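# Place red cube beside the right-hand blue cube

## Task

Set the red cube down on the table near whichever blue cube lies farther toward the robot's right (the -y side), without moving that blue cube, and finish with neither gripper touching any cube.

## Robot and tools

Robot: two arms, left_arm and right_arm, each with a parallel two-finger gripper. All positions use the scene frame. Its origin sits at table-top height, midway between the nominal arm bases. +x points out over the table, +z points up, and left_arm is on the +y side. Image left and right do not follow these names. The calibrated bases are: left_arm at (-0.001, +0.307, 0) m and right_arm at (+0.006, -0.254, +0.029) m, each yawed very slightly. The robot's right is therefore -y. A camera stand stands behind the arms.

Gripper geometry: the fingers point along the gripper's +z axis and close along its y axis. end_effector_position is the spot between the pads, about 1 cm short of the fingertips. Reported hand positions and orientations can be wrong by a few centimetres. An arm at rest in free air may also sit a few cm off its commanded pose. That is friction and weight, not a contact.

The 14-number row. Every motion argument is one row of 14 numbers, each in [-1, 1], covering both arms even when only one moves. The order is dx, dy, dz, rx, ry, rz, opening for left_arm, then the same seven for right_arm. dx, dy, dz and rx, ry, rz are offsets along the scene-frame axes, measured from that arm's current Hand target. They are not absolute poses. The scale is 1.0 = 0.6 m for translation and 1.0 = 180 degrees for rotation. rx, ry, rz form a single rotation vector about the Hand target's position. A translation longer than 1.0 may be shortened along its direction. The opening is absolute: +1 is fully open (0.094 m) and -1 is closed. Sending all six pose numbers as 0 re-requests the current Hand target. The opening slot always acts as a command, so repeat the present opening to keep a gripper as it is.

execute_actions(actions, cameras): actions is a list of actions. Each action is a table of up to 15 rows, and each row is one 1/30 s control step. If a table has fewer rows, its last row is held until 15 steps have run. Every row in an action is measured from the Hand target at that action's start. Each new action or call starts from the updated target, so sending the same offset again moves the arm further. An empty actions list returns the state plus all camera images. cameras takes names, ["all"] or [].

move(target, speed, blend, opening_speed, grip_force, blocking, cameras): drives each gripper along a straight line to its target. target is one 14-number row, or a list of up to 15 rows. In a list, every row is an offset from the same starting Hand targets, not from the row before. speed is in m/s, from 0.002 to 2.9, default 0.25, given as one value or one per target. blend is in metres, used to round corners in a list; 0 means stop at each target. opening_speed is the rate of opening change per second on the -1..+1 scale, at least 0.2. grip_force is newtons per pad, 10 to 50, given for both arms or per arm, and it persists; closing below full force is slow. blocking=false returns after about 0.5 s while the move keeps running. Paths do not avoid obstacles or the other arm. Faster moves overshoot more and hit harder. Avoid routes that pass near an arm's own base. The whole move is capped at 10 s. The result adds a move: line giving the ending (done, off_target, moving, held, fault) and any limits (paced = pose clipped; held = a check withheld steps). Being done does not mean there is no contact.

wait(seconds 0 to 10, cameras): lets time run while the arms hold their commands. It returns early if a running move ends. stop(cameras): brakes a running move. zoom_image(camera, region [x0, y0, x1, y1] in pixels, at most 504 by 504): gives a closer view of the latest image from cam_high, cam_low, cam_left_wrist or cam_right_wrist. finished_scene(scene): ends the scene for good. Give it the scene number and make no further calls in that reply.

Reading results: Hand target is the last commanded pose after clipping, and the next offsets start from it. The gripper often stops short of it. Waiting will not close that gap, but the next command will ask for it again; if a gap remains, send it as an offset. Orientation commands are clipped to 40 degrees from the measured orientation each step. grip_measured uses the opening scale. It reads up to about 2.5 mm wide when empty, and a few mm narrower than a firmly squeezed part. To release, command well above grip_measured. Joint torques and velocities are also listed; velocities are marked within noise when the arm is still. A MOTOR HOT line appears at 75 °C. At 90 °C the arm folds and stops working, and higher still it collapses. Holding loads, stretching out, or pushing at an unreachable pose all heat motors.

Cameras: cam_high is fixed at 896x504. cam_left_wrist and cam_right_wrist are fisheye, 672x504, and their poses follow the arm joints. Calibration can be off by a few mm or degrees.

Avoid: dropping the cube or releasing it while it is still moving; hitting the table, stand or fixtures; dragging or bumping the target blue cube; any contact between the two arms or grippers, including closing on the other arm's fingers; strain on the wrist-camera cables; pushing hard into things, since a blocked arm keeps pressing until commanded back; and anything leaving the table. Loose objects may occasionally be nudged by outside forces.

Each tool is called after "Request:" as name([rows], argument=value, ...), one row to a line, values as JSON.

## Session

Request:
execute_actions(actions=[])

Scene clock: 0.00 s.
left_arm: end_effector_position=(+0.3934, +0.2836, +0.0995) grip_measured=+1.000 end_effector_quat_wxyz=(+0.587, +0.020, +0.808, -0.041) | right_arm: end_effector_position=(+0.3922, -0.3141, +0.1425) grip_measured=+1.000 end_effector_quat_wxyz=(+0.589, +0.122, +0.786, -0.143)
Joint positions: left_arm=[-0.016 1.538 0.342 0.883 0.052 -0.028 0.094] | right_arm=[0.038 1.514 0.353 0.869 0.398 0.032 0.094]
Joint velocities: within noise
Joint torques (N m): no reading
Motor temperatures (°C): left_arm=[22 22 26 24 24 22 22] | right_arm=[21 25 26 25 23 23 21]
Heat: left arm: 26 °C; right arm: 26 °C.
Hand target: left_arm +0.3951, +0.2835, +0.1038; +0.592, +0.020, +0.805, -0.041 | right_arm +0.3937, -0.3144, +0.1472; +0.594, +0.123, +0.782, -0.143
Tool commands: left_gripper/opening=+1.0 right_gripper/opening=+1.0

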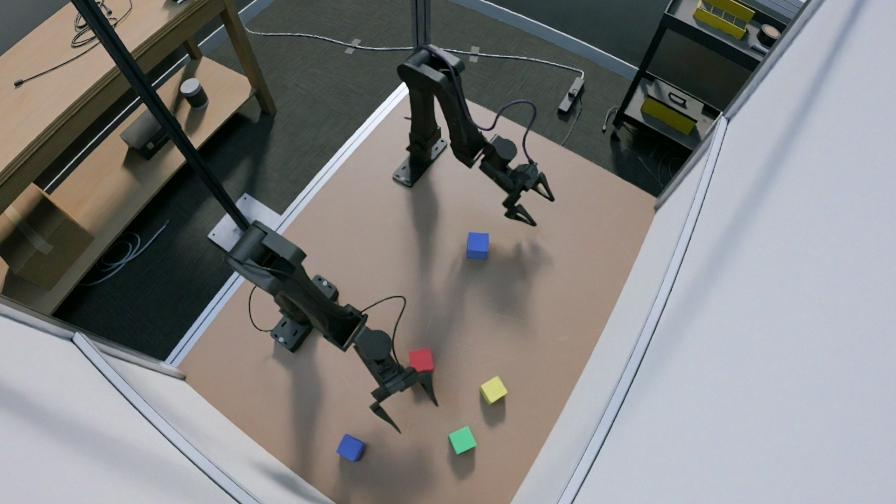

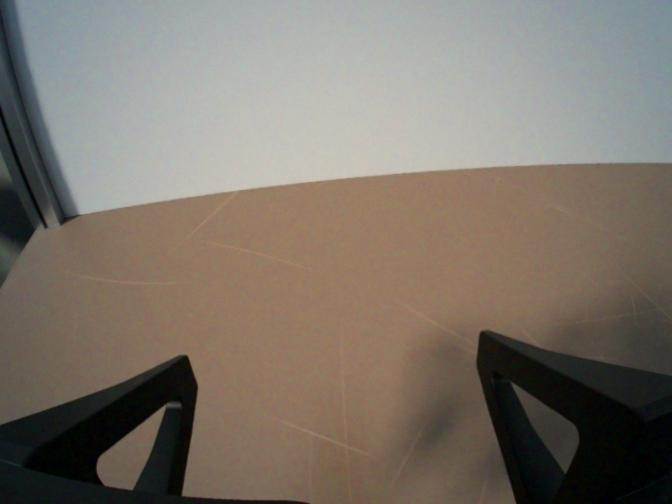

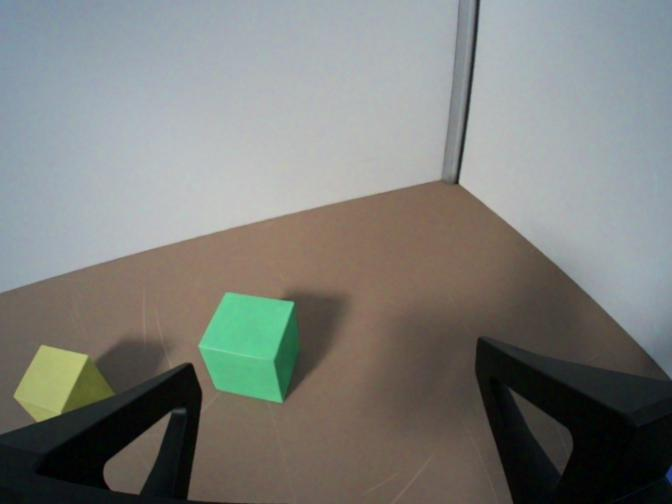

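Request:
zoom_image(camera="cam_high", region=[320, 320, 520, 480])

Request:
zoom_image(camera="cam_high", region=[390, 330, 450, 390])

Request:
zoom_image(camera="cam_high", region=[320, 420, 380, 480])

Scaled by 2.520 from the camera's 896x504 image, which has a finer 1280x720 frame.

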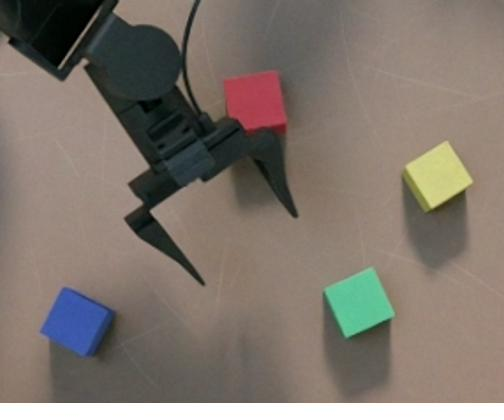

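Scaled by 8.400 from the camera's 896x504 image, which has a finer 1280x720 frame.

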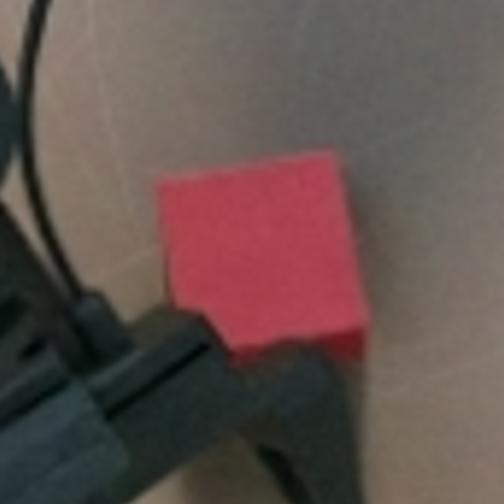

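Scaled by 8.400 from the camera's 896x504 image, which has a finer 1280x720 frame.

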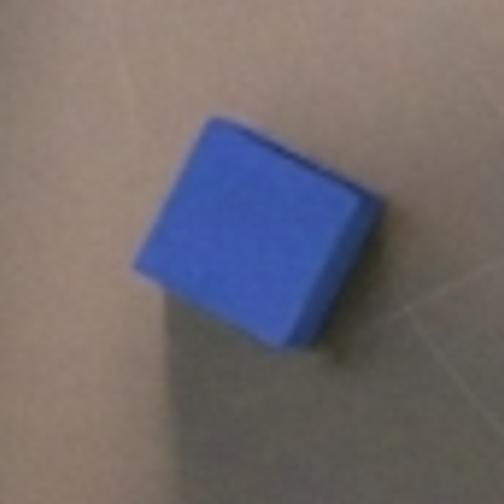

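Request:
move(target=[0,0,0,0,0,0,1, -0.1345,0.1565,0.0213,0.2545,0.3373,-0.1376,1], speed=0.3, cameras=["all"])

Scene clock: 202.00 s.
left_arm: end_effector_position=(+0.3933, +0.2836, +0.0994) grip_measured=+1.000 end_effector_quat_wxyz=(+0.587, +0.020, +0.808, -0.041) | right_arm: end_effector_position=(+0.3082, -0.2203, +0.1557) grip_measured=+1.000 end_effector_quat_wxyz=(-0.002, +0.392, +0.920, -0.004)
Joint positions: left_arm=[-0.016 1.538 0.342 0.883 0.052 -0.028 0.094] | right_arm=[0.126 1.698 1.445 -1.325 0.006 0.917 0.094]
Joint torques (N m): left_arm=[0.02 -5.97 5.76 2.32 0.03 0] | right_arm=[-0.53 -6.93 8.13 0.21 -0.08 0.11]
Motor temperatures (°C): left_arm=[21 24 29 37 23 22 22] | right_arm=[21 28 29 35 23 23 21]
Heat: left arm: 37 °C; right arm: 35 °C.
Hand target: left_arm +0.3951, +0.2835, +0.1038; +0.592, +0.020, +0.805, -0.041 | right_arm +0.3130, -0.2205, +0.1600; +0.000, +0.399, +0.917, +0.000
Off the commanded pose: left_arm 0.005 m, 1 deg | right_arm 0.006 m, 1 deg.
move: done
camera_calibration:
cam_left_wrist: T_world_to_cam=[[-0.117357, -0.992678, -0.0286036, 0.329788], [-0.63476, 0.0971318, -0.76658, 0.336322], [0.763745, -0.0718073, -0.641511, -0.0990512], [0, 0, 0, 1]] pos_world=[0.327837, 0.287593, 0.203708]
cam_right_wrist: T_world_to_cam=[[-0.784897, -0.619067, 0.0263323, 0.101391], [-0.572402, 0.740694, 0.351751, 0.325724], [-0.237261, 0.261015, -0.935723, 0.395593], [0, 0, 0, 1]] pos_world=[0.359885, -0.28175, 0.252922]

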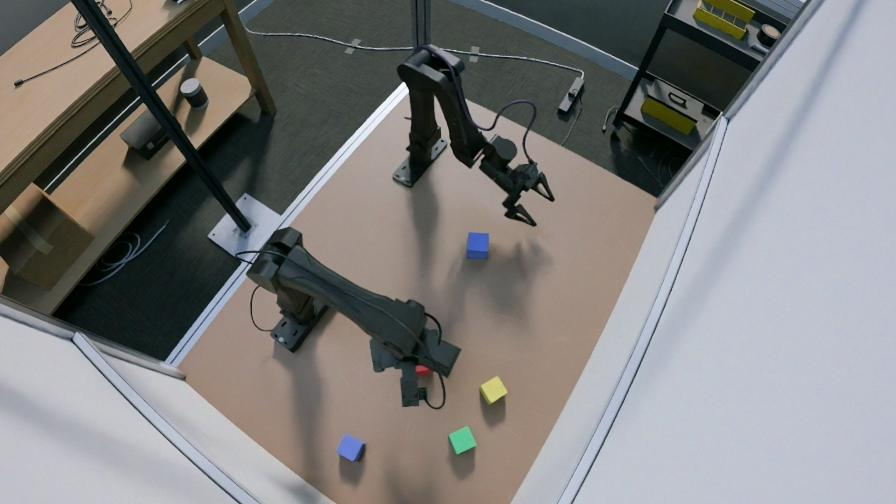

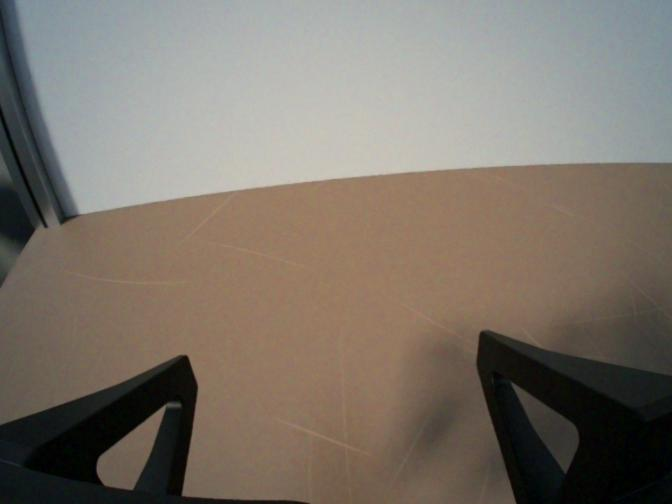

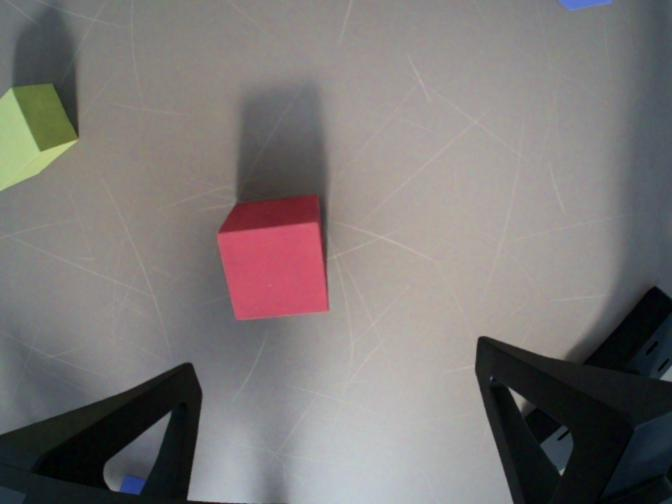

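Request:
move(target=[0,0,0,0,0,0,1, 0.0283,0.0433,-0.075,0,0,0,1], speed=0.2, cameras=["all"])

Scene clock: 269.50 s.
left_arm: end_effector_position=(+0.3933, +0.2836, +0.0993) grip_measured=+1.000 end_effector_quat_wxyz=(+0.587, +0.020, +0.808, -0.041) | right_arm: end_effector_position=(+0.3298, -0.1957, +0.1180) grip_measured=+1.000 end_effector_quat_wxyz=(+0.000, +0.396, +0.918, -0.001)
Joint positions: left_arm=[-0.016 1.538 0.342 0.883 0.052 -0.028 0.094] | right_arm=[0.191 1.797 1.412 -1.186 0.002 0.989 0.094]
Joint torques (N m): left_arm=[0.01 -5.91 5.72 2.32 0.03 0.01] | right_arm=[0.23 -8.4 5.27 0.42 -0.04 0.11]
Motor temperatures (°C): left_arm=[21 24 29 39 23 22 22] | right_arm=[21 29 32 29 22 23 21]
Heat: left arm: 39 °C; right arm: 32 °C.
Hand target: left_arm +0.3951, +0.2835, +0.1038; +0.592, +0.020, +0.805, -0.041 | right_arm +0.3299, -0.1945, +0.1149; -0.001, +0.399, +0.917, +0.000
Off the commanded pose: left_arm 0.005 m, 1 deg | right_arm 0.003 m, 0 deg.
move: done
camera_calibration:
cam_left_wrist: T_world_to_cam=[[-0.117363, -0.992678, -0.0285604, 0.329779], [-0.635036, 0.0971281, -0.766352, 0.336289], [0.763515, -0.0718043, -0.641786, -0.0989846], [0, 0, 0, 1]] pos_world=[0.327836, 0.287593, 0.203608]
cam_right_wrist: T_world_to_cam=[[-0.789967, -0.6129, 0.0175075, 0.138429], [-0.569039, 0.74347, 0.35135, 0.332578], [-0.228359, 0.267592, -0.936081, 0.357342], [0, 0, 0, 1]] pos_world=[0.380206, -0.25804, 0.215227]

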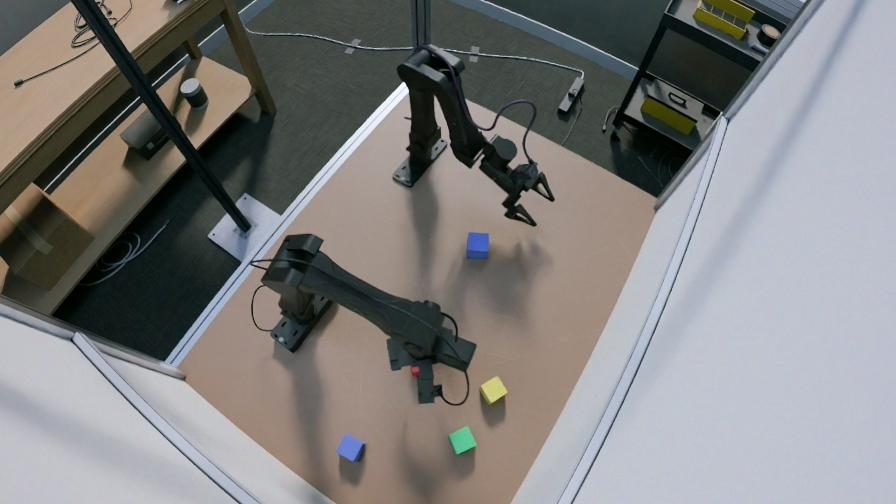

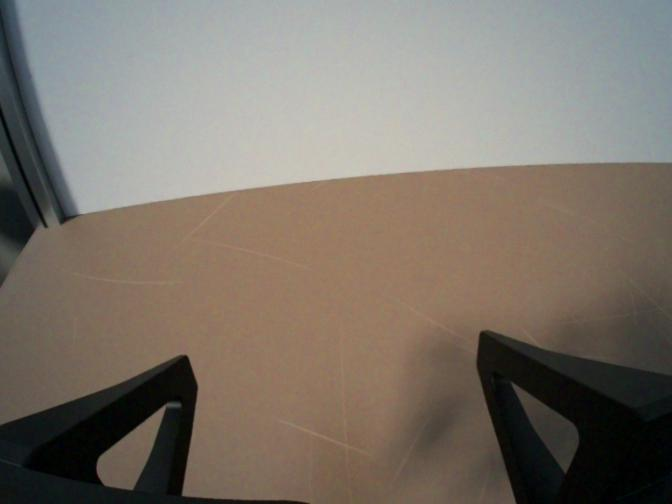

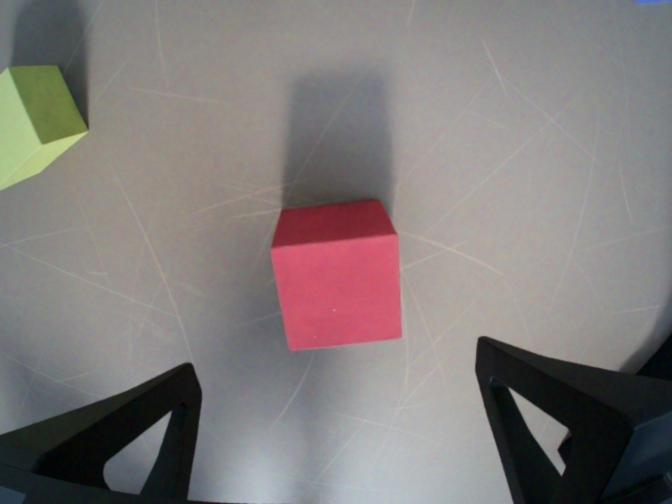

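Request:
move(target=[0,0,0,0,0,0,1, -0.0075,0.001,-0.1165,0,0,0,1], speed=0.12, cameras=["all"])

Scene clock: 313.70 s.
left_arm: end_effector_position=(+0.3933, +0.2836, +0.0993) grip_measured=+1.000 end_effector_quat_wxyz=(+0.587, +0.020, +0.808, -0.041) | right_arm: end_effector_position=(+0.3266, -0.1963, +0.0491) grip_measured=+1.000 end_effector_quat_wxyz=(+0.002, +0.398, +0.917, +0.000)
Joint positions: left_arm=[-0.016 1.538 0.342 0.883 0.052 -0.028 0.094] | right_arm=[0.191 1.854 1.199 -0.913 0.002 0.994 0.094]
Joint torques (N m): left_arm=[-0.01 -5.93 5.74 2.33 0.02 0] | right_arm=[0.62 -8.31 4.89 0.43 -0.04 0.11]
Heat: left arm: 40 °C; right arm: 30 °C.
Hand target: left_arm +0.3951, +0.2835, +0.1038; +0.592, +0.020, +0.805, -0.041 | right_arm +0.3256, -0.1939, +0.0451; -0.001, +0.399, +0.917, +0.000
Off the commanded pose: left_arm 0.005 m, 1 deg | right_arm 0.005 m, 0 deg.
move: done
camera_calibration:
cam_left_wrist: T_world_to_cam=[[-0.117363, -0.992678, -0.0285604, 0.329779], [-0.635036, 0.0971281, -0.766352, 0.336289], [0.763515, -0.0718043, -0.641786, -0.0989846], [0, 0, 0, 1]] pos_world=[0.327836, 0.287593, 0.203608]
cam_right_wrist: T_world_to_cam=[[-0.79307, -0.60896, 0.0143902, 0.138735], [-0.566539, 0.74609, 0.349832, 0.355187], [-0.22377, 0.269289, -0.936702, 0.291211], [0, 0, 0, 1]] pos_world=[0.376418, -0.258937, 0.146526]

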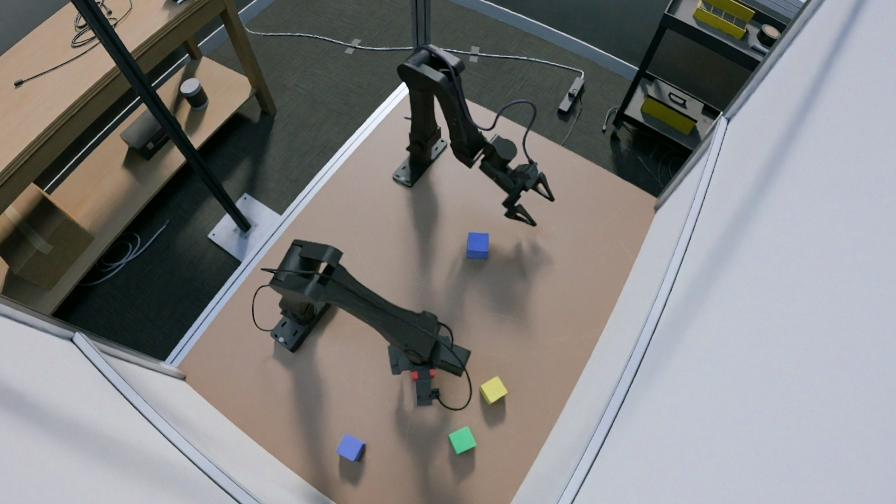

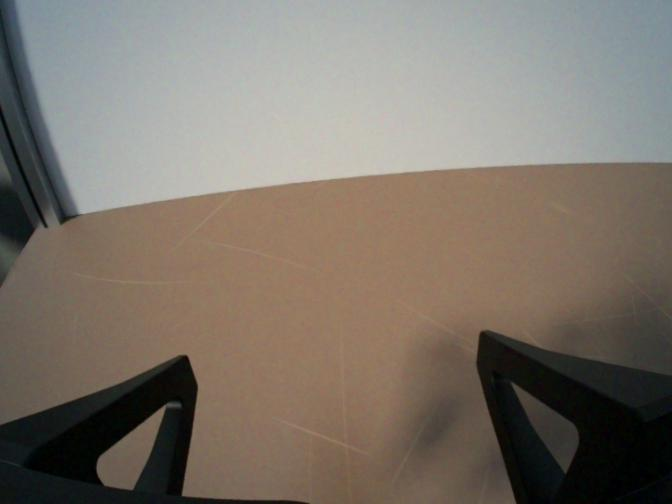

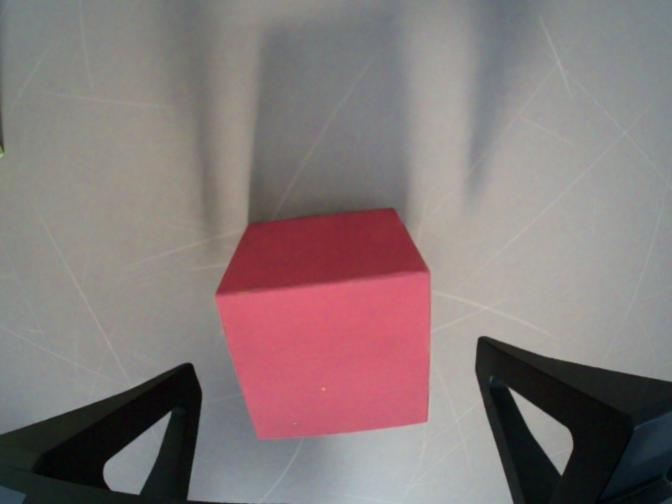

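Request:
zoom_image(camera="cam_high", region=[380, 320, 520, 425])

Request:
zoom_image(camera="cam_right_wrist", region=[150, 150, 520, 504])

Scaled by 3.600 from the camera's 896x504 image, which has a finer 1280x720 frame.

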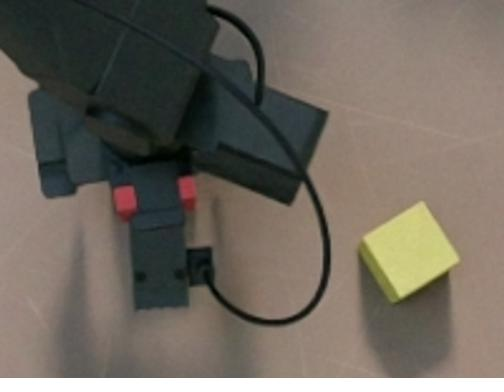

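Scaled by 1.362 from the camera's 672x504 image, which has a finer 960x720 frame.

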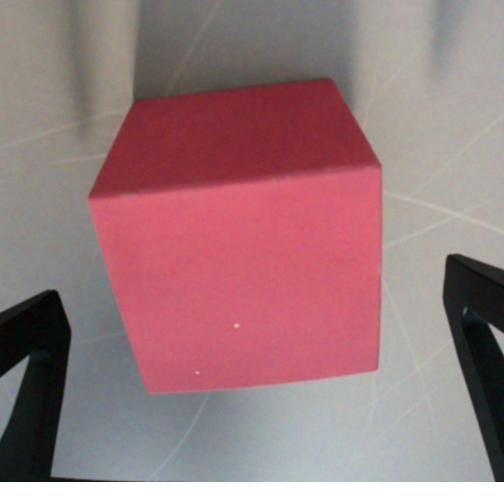

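Request:
move(target=[0,0,0,0,0,0,1, 0.019,-0.0228,-0.026,0,0,0,1], speed=0.08, cameras=["cam_high","cam_right_wrist"])

Scene clock: 393.97 s.
left_arm: end_effector_position=(+0.3933, +0.2837, +0.0992) grip_measured=+1.000 end_effector_quat_wxyz=(+0.587, +0.020, +0.808, -0.041) | right_arm: end_effector_position=(+0.3347, -0.2071, +0.0326) grip_measured=+1.000 end_effector_quat_wxyz=(-0.001, +0.401, +0.916, -0.001)
Joint positions: left_arm=[-0.016 1.538 0.342 0.882 0.052 -0.028 0.094] | right_arm=[0.155 1.907 1.199 -0.865 0.002 0.964 0.094]
Joint torques (N m): left_arm=[0.02 -5.91 5.78 2.33 0.03 0.01] | right_arm=[-0.32 -8.34 5.44 0.44 -0.04 -0.05]
Heat: left arm: 42 °C; right arm: 30 °C.
Hand target: left_arm +0.3951, +0.2835, +0.1037; +0.592, +0.020, +0.805, -0.041 | right_arm +0.3369, -0.2076, +0.0294; -0.001, +0.399, +0.917, +0.000
Off the commanded pose: left_arm 0.005 m, 1 deg | right_arm 0.004 m, 0 deg.
move: done
camera_calibration:
cam_right_wrist: T_world_to_cam=[[-0.796423, -0.604425, 0.0195116, 0.140631], [-0.560285, 0.749635, 0.352319, 0.372109], [-0.227577, 0.269663, -0.935676, 0.281799], [0, 0, 0, 1]] pos_world=[0.38462, -0.269935, 0.129827]
Images, in order (width x height): cam_high 896x504, cam_right_wrist 672x504.

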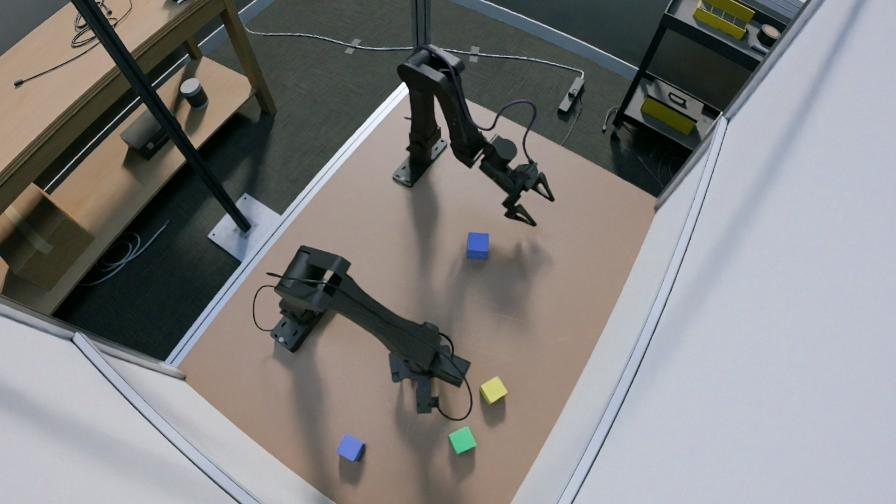

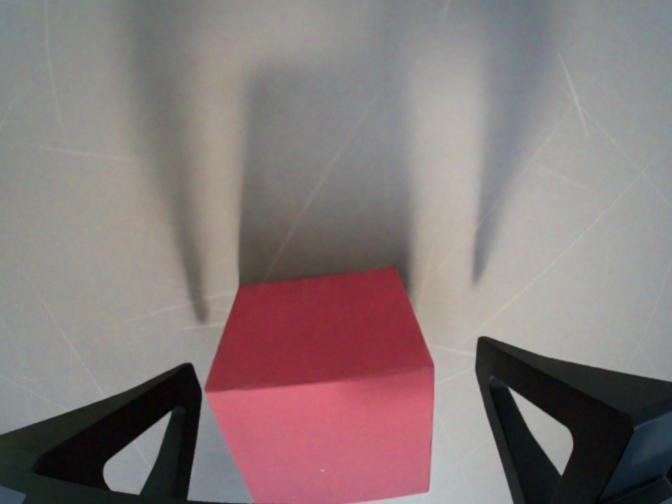

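Request:
move([
  [0,0,0,0,0,0,1, 0.0068,-0.005,0,0,0,0,1],
  [0,0,0,0,0,0,1, 0.0068,-0.005,0,0,0,0,0.0],
], speed=0.08, opening_speed=2.0, cameras=["cam_high","cam_right_wrist"])

Scene clock: 415.30 s.
left_arm: end_effector_position=(+0.3933, +0.2837, +0.0992) grip_measured=+1.000 end_effector_quat_wxyz=(+0.587, +0.020, +0.808, -0.041) | right_arm: end_effector_position=(+0.3340, -0.2093, +0.0295) grip_measured=+0.087 end_effector_quat_wxyz=(-0.005, +0.399, +0.917, -0.004)
Joint positions: left_arm=[-0.016 1.538 0.342 0.882 0.052 -0.028 0.094] | right_arm=[0.148 1.917 1.199 -0.865 0.001 0.952 0.051]
Joint torques (N m): left_arm=[-0.06 -5.91 5.74 2.33 0.02 0.02] | right_arm=[-0.69 -8.24 6.76 0.35 -0.04 -0.03]
Heat: left arm: 42 °C; right arm: 32 °C.
Hand target: left_arm +0.3951, +0.2835, +0.1037; +0.592, +0.020, +0.805, -0.041 | right_arm +0.3410, -0.2105, +0.0295; -0.001, +0.399, +0.917, +0.000
Off the commanded pose: left_arm 0.005 m, 1 deg | right_arm 0.007 m, 1 deg.
move: done
camera_calibration:
cam_right_wrist: T_world_to_cam=[[-0.793213, -0.608332, 0.0272846, 0.136732], [-0.560723, 0.747142, 0.356888, 0.374008], [-0.237492, 0.267789, -0.933749, 0.282239], [0, 0, 0, 1]] pos_world=[0.385202, -0.271839, 0.12633]
Images, in order (width x height): cam_high 896x504, cam_right_wrist 672x504.

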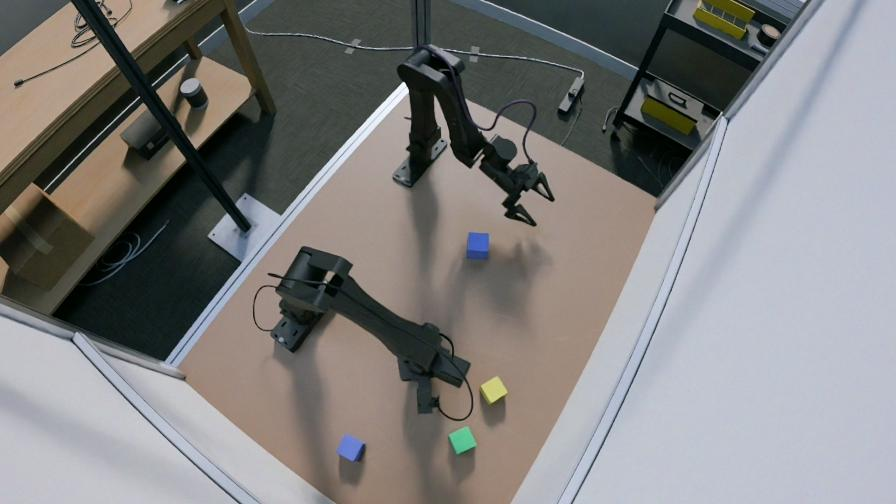

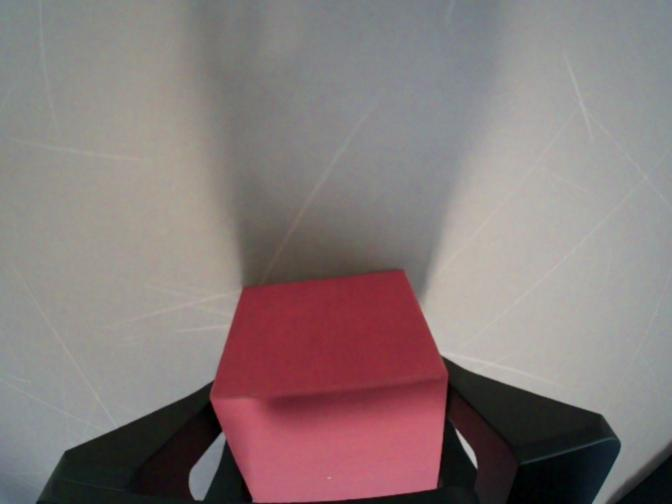

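Request:
move([
  [0,0,0,0,0,0,1, 0,0,0.1675,0,0,0,0.0],
  [0,0,0,0,0,0,1, -0.0517,-0.2908,0.1675,0,0,-0.2056,0.0],
], speed=0.15, blend=[0.03,0], cameras=["cam_high","cam_right_wrist"])

Scene clock: 454.17 s.
left_arm: end_effector_position=(+0.3933, +0.2837, +0.0992) grip_measured=+1.000 end_effector_quat_wxyz=(+0.587, +0.020, +0.808, -0.041) | right_arm: end_effector_position=(+0.3046, -0.3829, +0.1209) grip_measured=+0.087 end_effector_quat_wxyz=(-0.011, +0.666, +0.746, -0.004)
Joint positions: left_arm=[-0.016 1.538 0.342 0.882 0.052 -0.028 0.094] | right_arm=[-0.395 1.804 1.431 -1.222 0.001 1.046 0.051]
Joint torques (N m): left_arm=[0.02 -5.93 5.74 2.33 0.03 0.01] | right_arm=[-0.01 -9.13 8.25 0.15 -0.04 0.1]
Heat: left arm: 42 °C; right arm: 32 °C.
Hand target: left_arm +0.3951, +0.2835, +0.1037; +0.592, +0.020, +0.805, -0.041 | right_arm +0.3100, -0.3850, +0.1299; -0.001, +0.669, +0.743, +0.000
Off the commanded pose: left_arm 0.005 m, 1 deg | right_arm 0.011 m, 1 deg.
move: off_target (right_arm)
camera_calibration:
cam_right_wrist: T_world_to_cam=[[-0.999127, -0.0173058, 0.0380119, 0.293055], [-0.00244982, 0.932833, 0.360301, 0.355237], [-0.0416941, 0.359894, -0.932061, 0.382445], [0, 0, 0, 1]] pos_world=[0.309615, -0.463944, 0.21733]
Images, in order (width x height): cam_high 896x504, cam_right_wrist 672x504.

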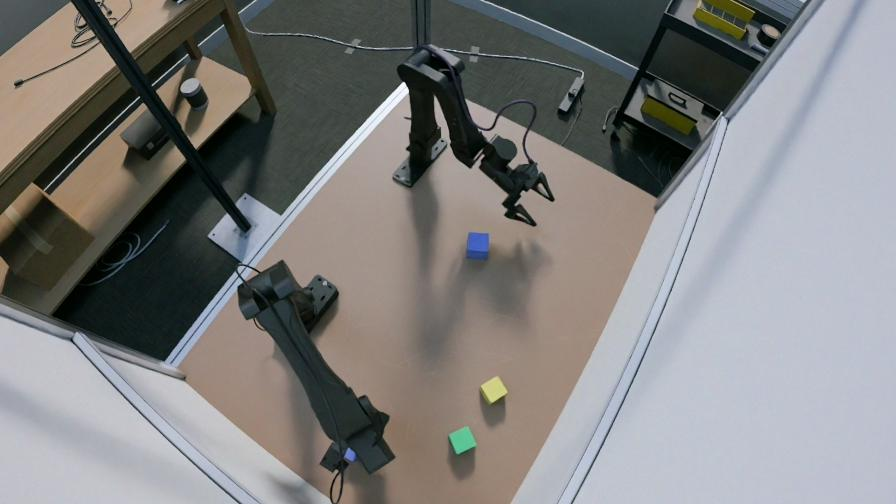

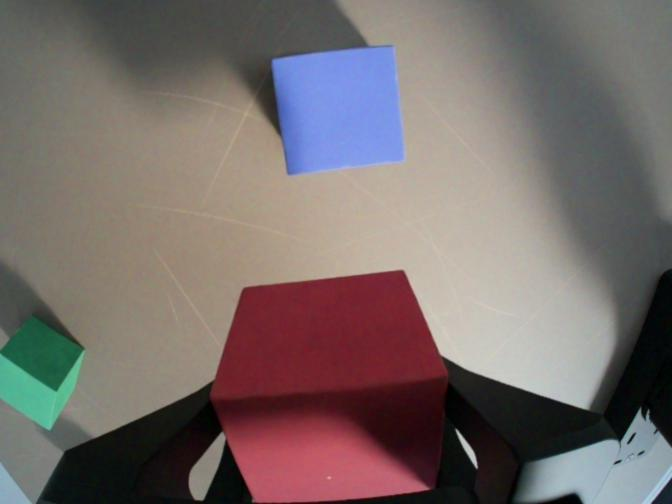

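Request:
move(target=[0,0,0,0,0,0,1, -0.02,-0.0017,-0.1465,0,0,0,0.0], speed=0.12, cameras=["cam_high","cam_right_wrist"])

Scene clock: 501.17 s.
left_arm: end_effector_position=(+0.3933, +0.2837, +0.0992) grip_measured=+1.000 end_effector_quat_wxyz=(+0.587, +0.020, +0.808, -0.041) | right_arm: end_effector_position=(+0.2987, -0.3845, +0.0448) grip_measured=+0.087 end_effector_quat_wxyz=(+0.000, +0.670, +0.743, -0.001)
Joint positions: left_arm=[-0.016 1.538 0.342 0.882 0.052 -0.028 0.094] | right_arm=[-0.407 1.846 1.17 -0.895 0.001 1.044 0.051]
Joint torques (N m): left_arm=[-0.02 -5.97 5.72 2.32 0.02 0.02] | right_arm=[-0.54 -8.35 4.97 0.41 -0.04 -0.04]
Heat: left arm: 43 °C; right arm: 31 °C.
Hand target: left_arm +0.3951, +0.2835, +0.1038; +0.592, +0.020, +0.805, -0.041 | right_arm +0.2981, -0.3860, +0.0421; +0.000, +0.669, +0.743, +0.000
Off the commanded pose: left_arm 0.005 m, 1 deg | right_arm 0.003 m, 0 deg.
move: done
camera_calibration:
cam_right_wrist: T_world_to_cam=[[-0.999831, -0.00635667, 0.0172673, 0.295297], [0.00012076, 0.936143, 0.351619, 0.385072], [-0.0183998, 0.351561, -0.935984, 0.301954], [0, 0, 0, 1]] pos_world=[0.300756, -0.464761, 0.142127]
Images, in order (width x height): cam_high 896x504, cam_right_wrist 672x504.

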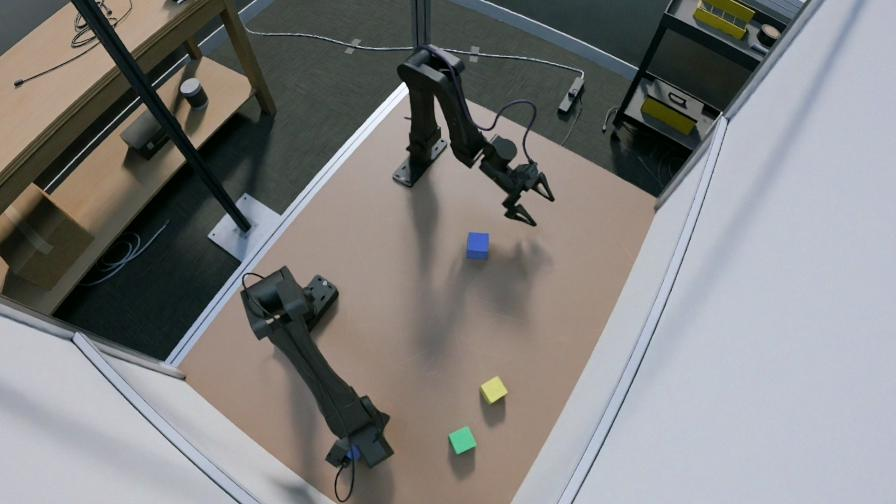

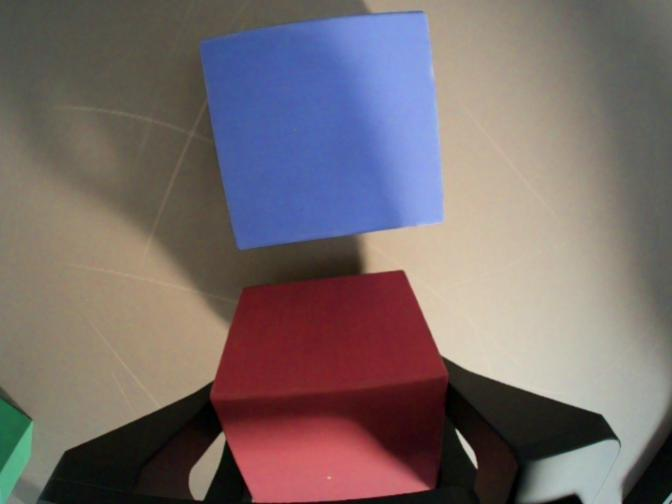

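Request:
move(target=[0,0,0,0,0,0,1, -0.01,0.0,-0.026,0,0,0,0.0], speed=0.08, cameras=["cam_right_wrist"])

Scene clock: 519.47 s.
left_arm: end_effector_position=(+0.3933, +0.2837, +0.0992) grip_measured=+1.000 end_effector_quat_wxyz=(+0.587, +0.020, +0.808, -0.041) | right_arm: end_effector_position=(+0.2941, -0.3852, +0.0312) grip_measured=+0.087 end_effector_quat_wxyz=(+0.003, +0.670, +0.742, +0.000)
Joint positions: left_arm=[-0.016 1.538 0.342 0.882 0.052 -0.028 0.094] | right_arm=[-0.415 1.85 1.116 -0.829 0.001 1.037 0.051]
Joint torques (N m): left_arm=[-0.01 -5.91 5.75 2.33 0.03 0.02] | right_arm=[-0.53 -7.84 4.63 0.44 -0.03 -0.04]
Heat: left arm: 43 °C; right arm: 33 °C.
Hand target: left_arm +0.3951, +0.2835, +0.1038; +0.592, +0.020, +0.805, -0.041 | right_arm +0.2919, -0.3860, +0.0264; -0.001, +0.669, +0.743, +0.000
Off the commanded pose: left_arm 0.005 m, 1 deg | right_arm 0.005 m, 0 deg.
move: done
camera_calibration:
cam_right_wrist: T_world_to_cam=[[-0.999922, -0.00597511, 0.0110008, 0.291346], [-0.00176142, 0.937154, 0.348912, 0.391537], [-0.0123942, 0.348865, -0.937091, 0.286571], [0, 0, 0, 1]] pos_world=[0.295564, -0.465165, 0.128726]
Images, in order (width x height): cam_right_wrist 672x504.

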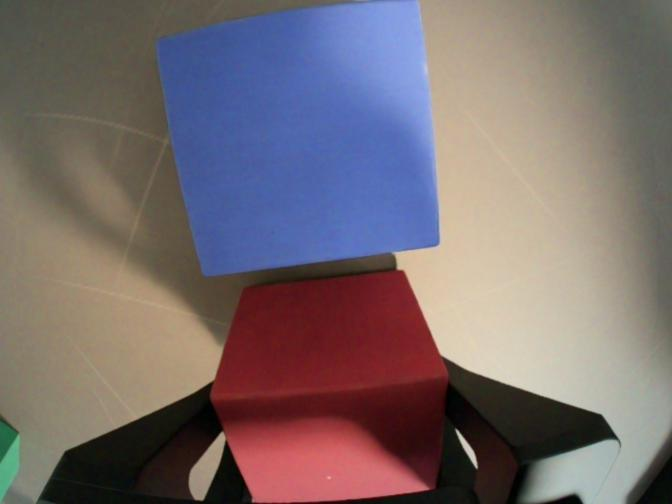

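Request:
move(target=[0,0,0,0,0,0,1, 0,0.0,-0.005,0,0,0,0.0], speed=0.05, cameras=["cam_right_wrist"])

Scene clock: 528.93 s.
left_arm: end_effector_position=(+0.3933, +0.2837, +0.0992) grip_measured=+1.000 end_effector_quat_wxyz=(+0.587, +0.020, +0.808, -0.041) | right_arm: end_effector_position=(+0.2951, -0.3857, +0.0297) grip_measured=+0.087 end_effector_quat_wxyz=(+0.006, +0.670, +0.743, +0.001)
Joint positions: left_arm=[-0.016 1.538 0.342 0.882 0.052 -0.028 0.094] | right_arm=[-0.415 1.853 1.112 -0.819 0.001 1.036 0.051]
Joint torques (N m): left_arm=[0.03 -5.94 5.7 2.32 0.01 0.01] | right_arm=[-0.53 -7.66 4.46 0.45 -0.04 -0.04]
Heat: left arm: 43 °C; right arm: 33 °C.
Hand target: left_arm +0.3951, +0.2835, +0.1038; +0.592, +0.020, +0.805, -0.041 | right_arm +0.2921, -0.3860, +0.0236; +0.000, +0.669, +0.743, +0.000
Off the commanded pose: left_arm 0.005 m, 1 deg | right_arm 0.007 m, 1 deg.
move: done
camera_calibration:
cam_right_wrist: T_world_to_cam=[[-0.999956, -0.00634535, 0.00691642, 0.292321], [-0.00355018, 0.937818, 0.34711, 0.393378], [-0.00868888, 0.34707, -0.937799, 0.283529], [0, 0, 0, 1]] pos_world=[0.296169, -0.465467, 0.127326]
Images, in order (width x height): cam_right_wrist 672x504.

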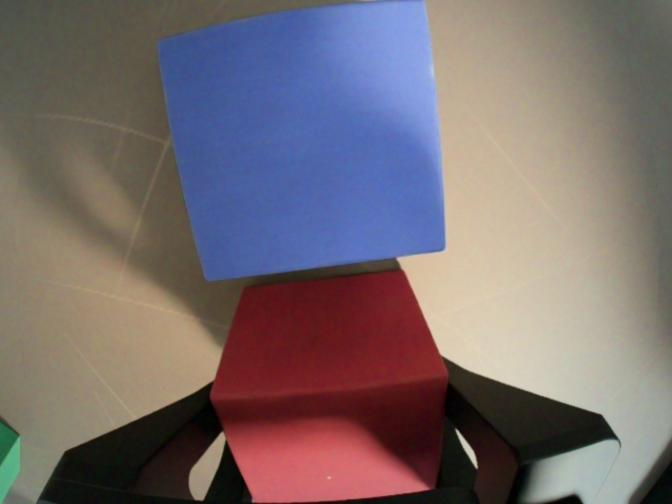

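Request:
move(target=[0,0,0,0,0,0,1, 0,0.0,-0.005,0,0,0,0.0], speed=0.05, cameras=["cam_right_wrist"])

Scene clock: 544.73 s.
left_arm: end_effector_position=(+0.3933, +0.2837, +0.0992) grip_measured=+1.000 end_effector_quat_wxyz=(+0.587, +0.020, +0.808, -0.041) | right_arm: end_effector_position=(+0.2951, -0.3857, +0.0297) grip_measured=+0.087 end_effector_quat_wxyz=(+0.006, +0.670, +0.743, +0.001)
Joint positions: left_arm=[-0.016 1.538 0.342 0.882 0.052 -0.028 0.094] | right_arm=[-0.415 1.853 1.112 -0.818 0.001 1.036 0.051]
Joint torques (N m): left_arm=[-0.06 -5.93 5.74 2.33 0.03 0.01] | right_arm=[-0.53 -7.21 4.01 0.56 -0.04 -0.04]
Heat: left arm: 43 °C; right arm: 32 °C.
Hand target: left_arm +0.3951, +0.2835, +0.1038; +0.592, +0.020, +0.805, -0.041 | right_arm +0.2921, -0.3860, +0.0206; +0.000, +0.669, +0.743, +0.000
Off the commanded pose: left_arm 0.005 m, 1 deg | right_arm 0.010 m, 1 deg.
move: done
camera_calibration:
cam_right_wrist: T_world_to_cam=[[-0.999959, -0.00629844, 0.00650689, 0.292397], [-0.0036494, 0.937862, 0.346989, 0.393444], [-0.00828805, 0.346951, -0.937847, 0.283361], [0, 0, 0, 1]] pos_world=[0.296169, -0.465467, 0.127326]
Images, in order (width x height): cam_right_wrist 672x504.

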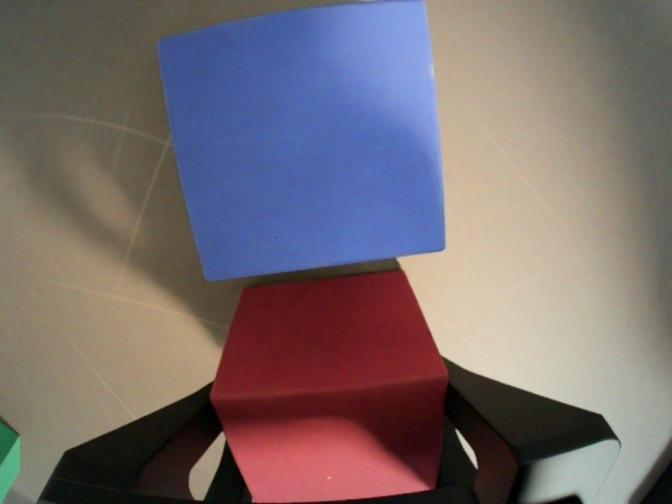

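Request:
move([
  [0,0,0,0,0,0,1, 0,0.0,0.035,0,0,0,0.0],
  [0,0,0,0,0,0,1, 0,-0.01,0.035,0,0,0,0.0],
  [0,0,0,0,0,0,1, 0,-0.01,0.003,0,0,0,0.0],
], speed=0.06, cameras=["cam_high","cam_right_wrist"])

Scene clock: 596.10 s.
left_arm: end_effector_position=(+0.3933, +0.2837, +0.0992) grip_measured=+1.000 end_effector_quat_wxyz=(+0.587, +0.020, +0.808, -0.041) | right_arm: end_effector_position=(+0.2931, -0.3916, +0.0292) grip_measured=+0.087 end_effector_quat_wxyz=(+0.001, +0.671, +0.742, +0.000)
Joint positions: left_arm=[-0.016 1.538 0.342 0.882 0.052 -0.028 0.094] | right_arm=[-0.435 1.863 1.124 -0.829 0.001 1.019 0.051]
Joint torques (N m): left_arm=[-0.01 -5.93 5.74 2.32 0.03 0.01] | right_arm=[-0.31 -7.71 4.23 0.55 -0.04 -0.04]
Motor temperatures (°C): left_arm=[21 25 30 44 23 22 22] | right_arm=[21 31 29 25 22 23 25]
Heat: left arm: 44 °C; right arm: 31 °C.
Hand target: left_arm +0.3951, +0.2835, +0.1038; +0.592, +0.020, +0.805, -0.041 | right_arm +0.2921, -0.3920, +0.0223; +0.000, +0.669, +0.743, +0.000
Off the commanded pose: left_arm 0.005 m, 1 deg | right_arm 0.007 m, 0 deg.
move: done
camera_calibration:
cam_right_wrist: T_world_to_cam=[[-0.999882, -0.00402652, 0.0148329, 0.290952], [0.00142754, 0.936573, 0.35047, 0.396983], [-0.0153033, 0.350449, -0.936457, 0.288292], [0, 0, 0, 1]] pos_world=[0.294763, -0.471664, 0.126527]
Images, in order (width x height): cam_high 896x504, cam_right_wrist 672x504.

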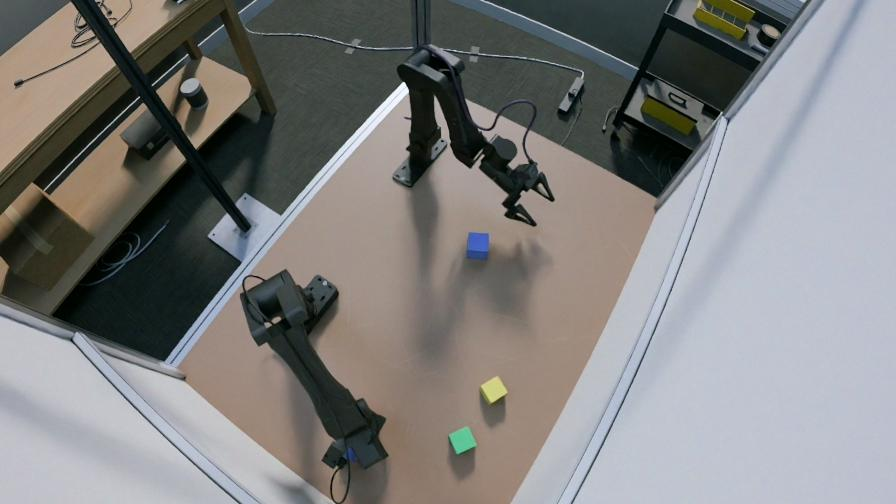

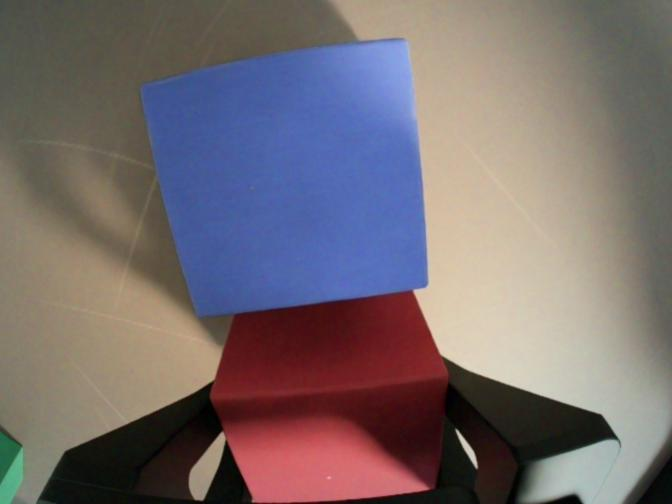

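Request:
move([
  [0,0,0,0,0,0,1, 0,0.0,0.008,0,0,0,0.0],
  [0,0,0,0,0,0,1, 0,0.0,0.008,0,0,0,1.0],
  [0,0,0,0,0,0,1, 0,0.02,0.2,0,0,0,1.0],
], speed=[0.06,0.06,0.25], opening_speed=2.5, cameras=["cam_high","cam_right_wrist"])

Scene clock: 609.00 s.
left_arm: end_effector_position=(+0.3933, +0.2837, +0.0992) grip_measured=+1.000 end_effector_quat_wxyz=(+0.587, +0.020, +0.808, -0.041) | right_arm: end_effector_position=(+0.2901, -0.3813, +0.1362) grip_measured=+0.998 end_effector_quat_wxyz=(-0.005, +0.668, +0.744, -0.002)
Joint positions: left_arm=[-0.016 1.538 0.342 0.882 0.052 -0.028 0.094] | right_arm=[-0.409 1.733 1.408 -1.257 0.001 1.038 0.094]
Joint torques (N m): left_arm=[-0.02 -5.93 5.76 2.33 0.03 0.02] | right_arm=[0.51 -8.69 7.02 0.19 -0.03 0.11]
Heat: left arm: 44 °C; right arm: 32 °C.
Hand target: left_arm +0.3951, +0.2835, +0.1038; +0.592, +0.020, +0.805, -0.041 | right_arm +0.2921, -0.3801, +0.1423; +0.000, +0.669, +0.743, +0.000
Off the commanded pose: left_arm 0.005 m, 1 deg | right_arm 0.007 m, 1 deg.
move: done
camera_calibration:
cam_right_wrist: T_world_to_cam=[[-0.999568, -0.0110354, 0.0272561, 0.281959], [-0.000614035, 0.934541, 0.355855, 0.348934], [-0.029399, 0.355685, -0.934144, 0.390715], [0, 0, 0, 1]] pos_world=[0.293538, -0.461953, 0.233129]
Images, in order (width x height): cam_high 896x504, cam_right_wrist 672x504.

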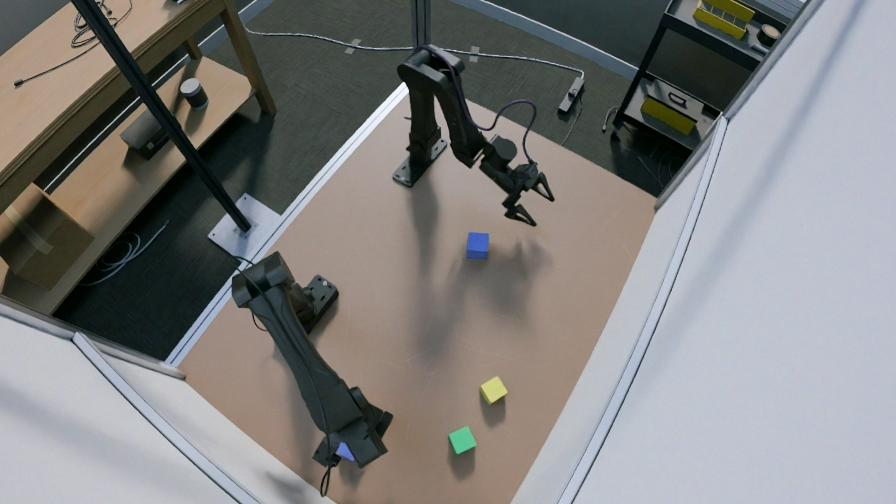

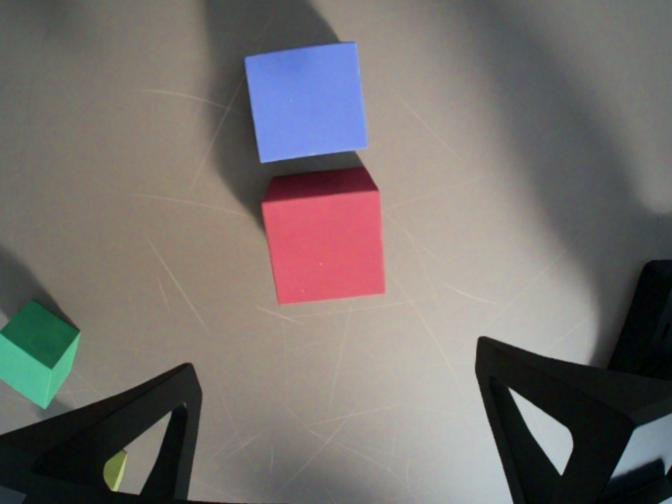

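Request:
zoom_image(camera="cam_right_wrist", region=[200, 20, 440, 320])

Scaled by 1.680 from the camera's 672x504 image, which has a finer 960x720 frame.

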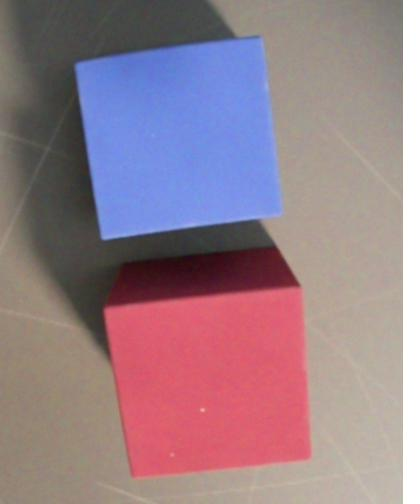

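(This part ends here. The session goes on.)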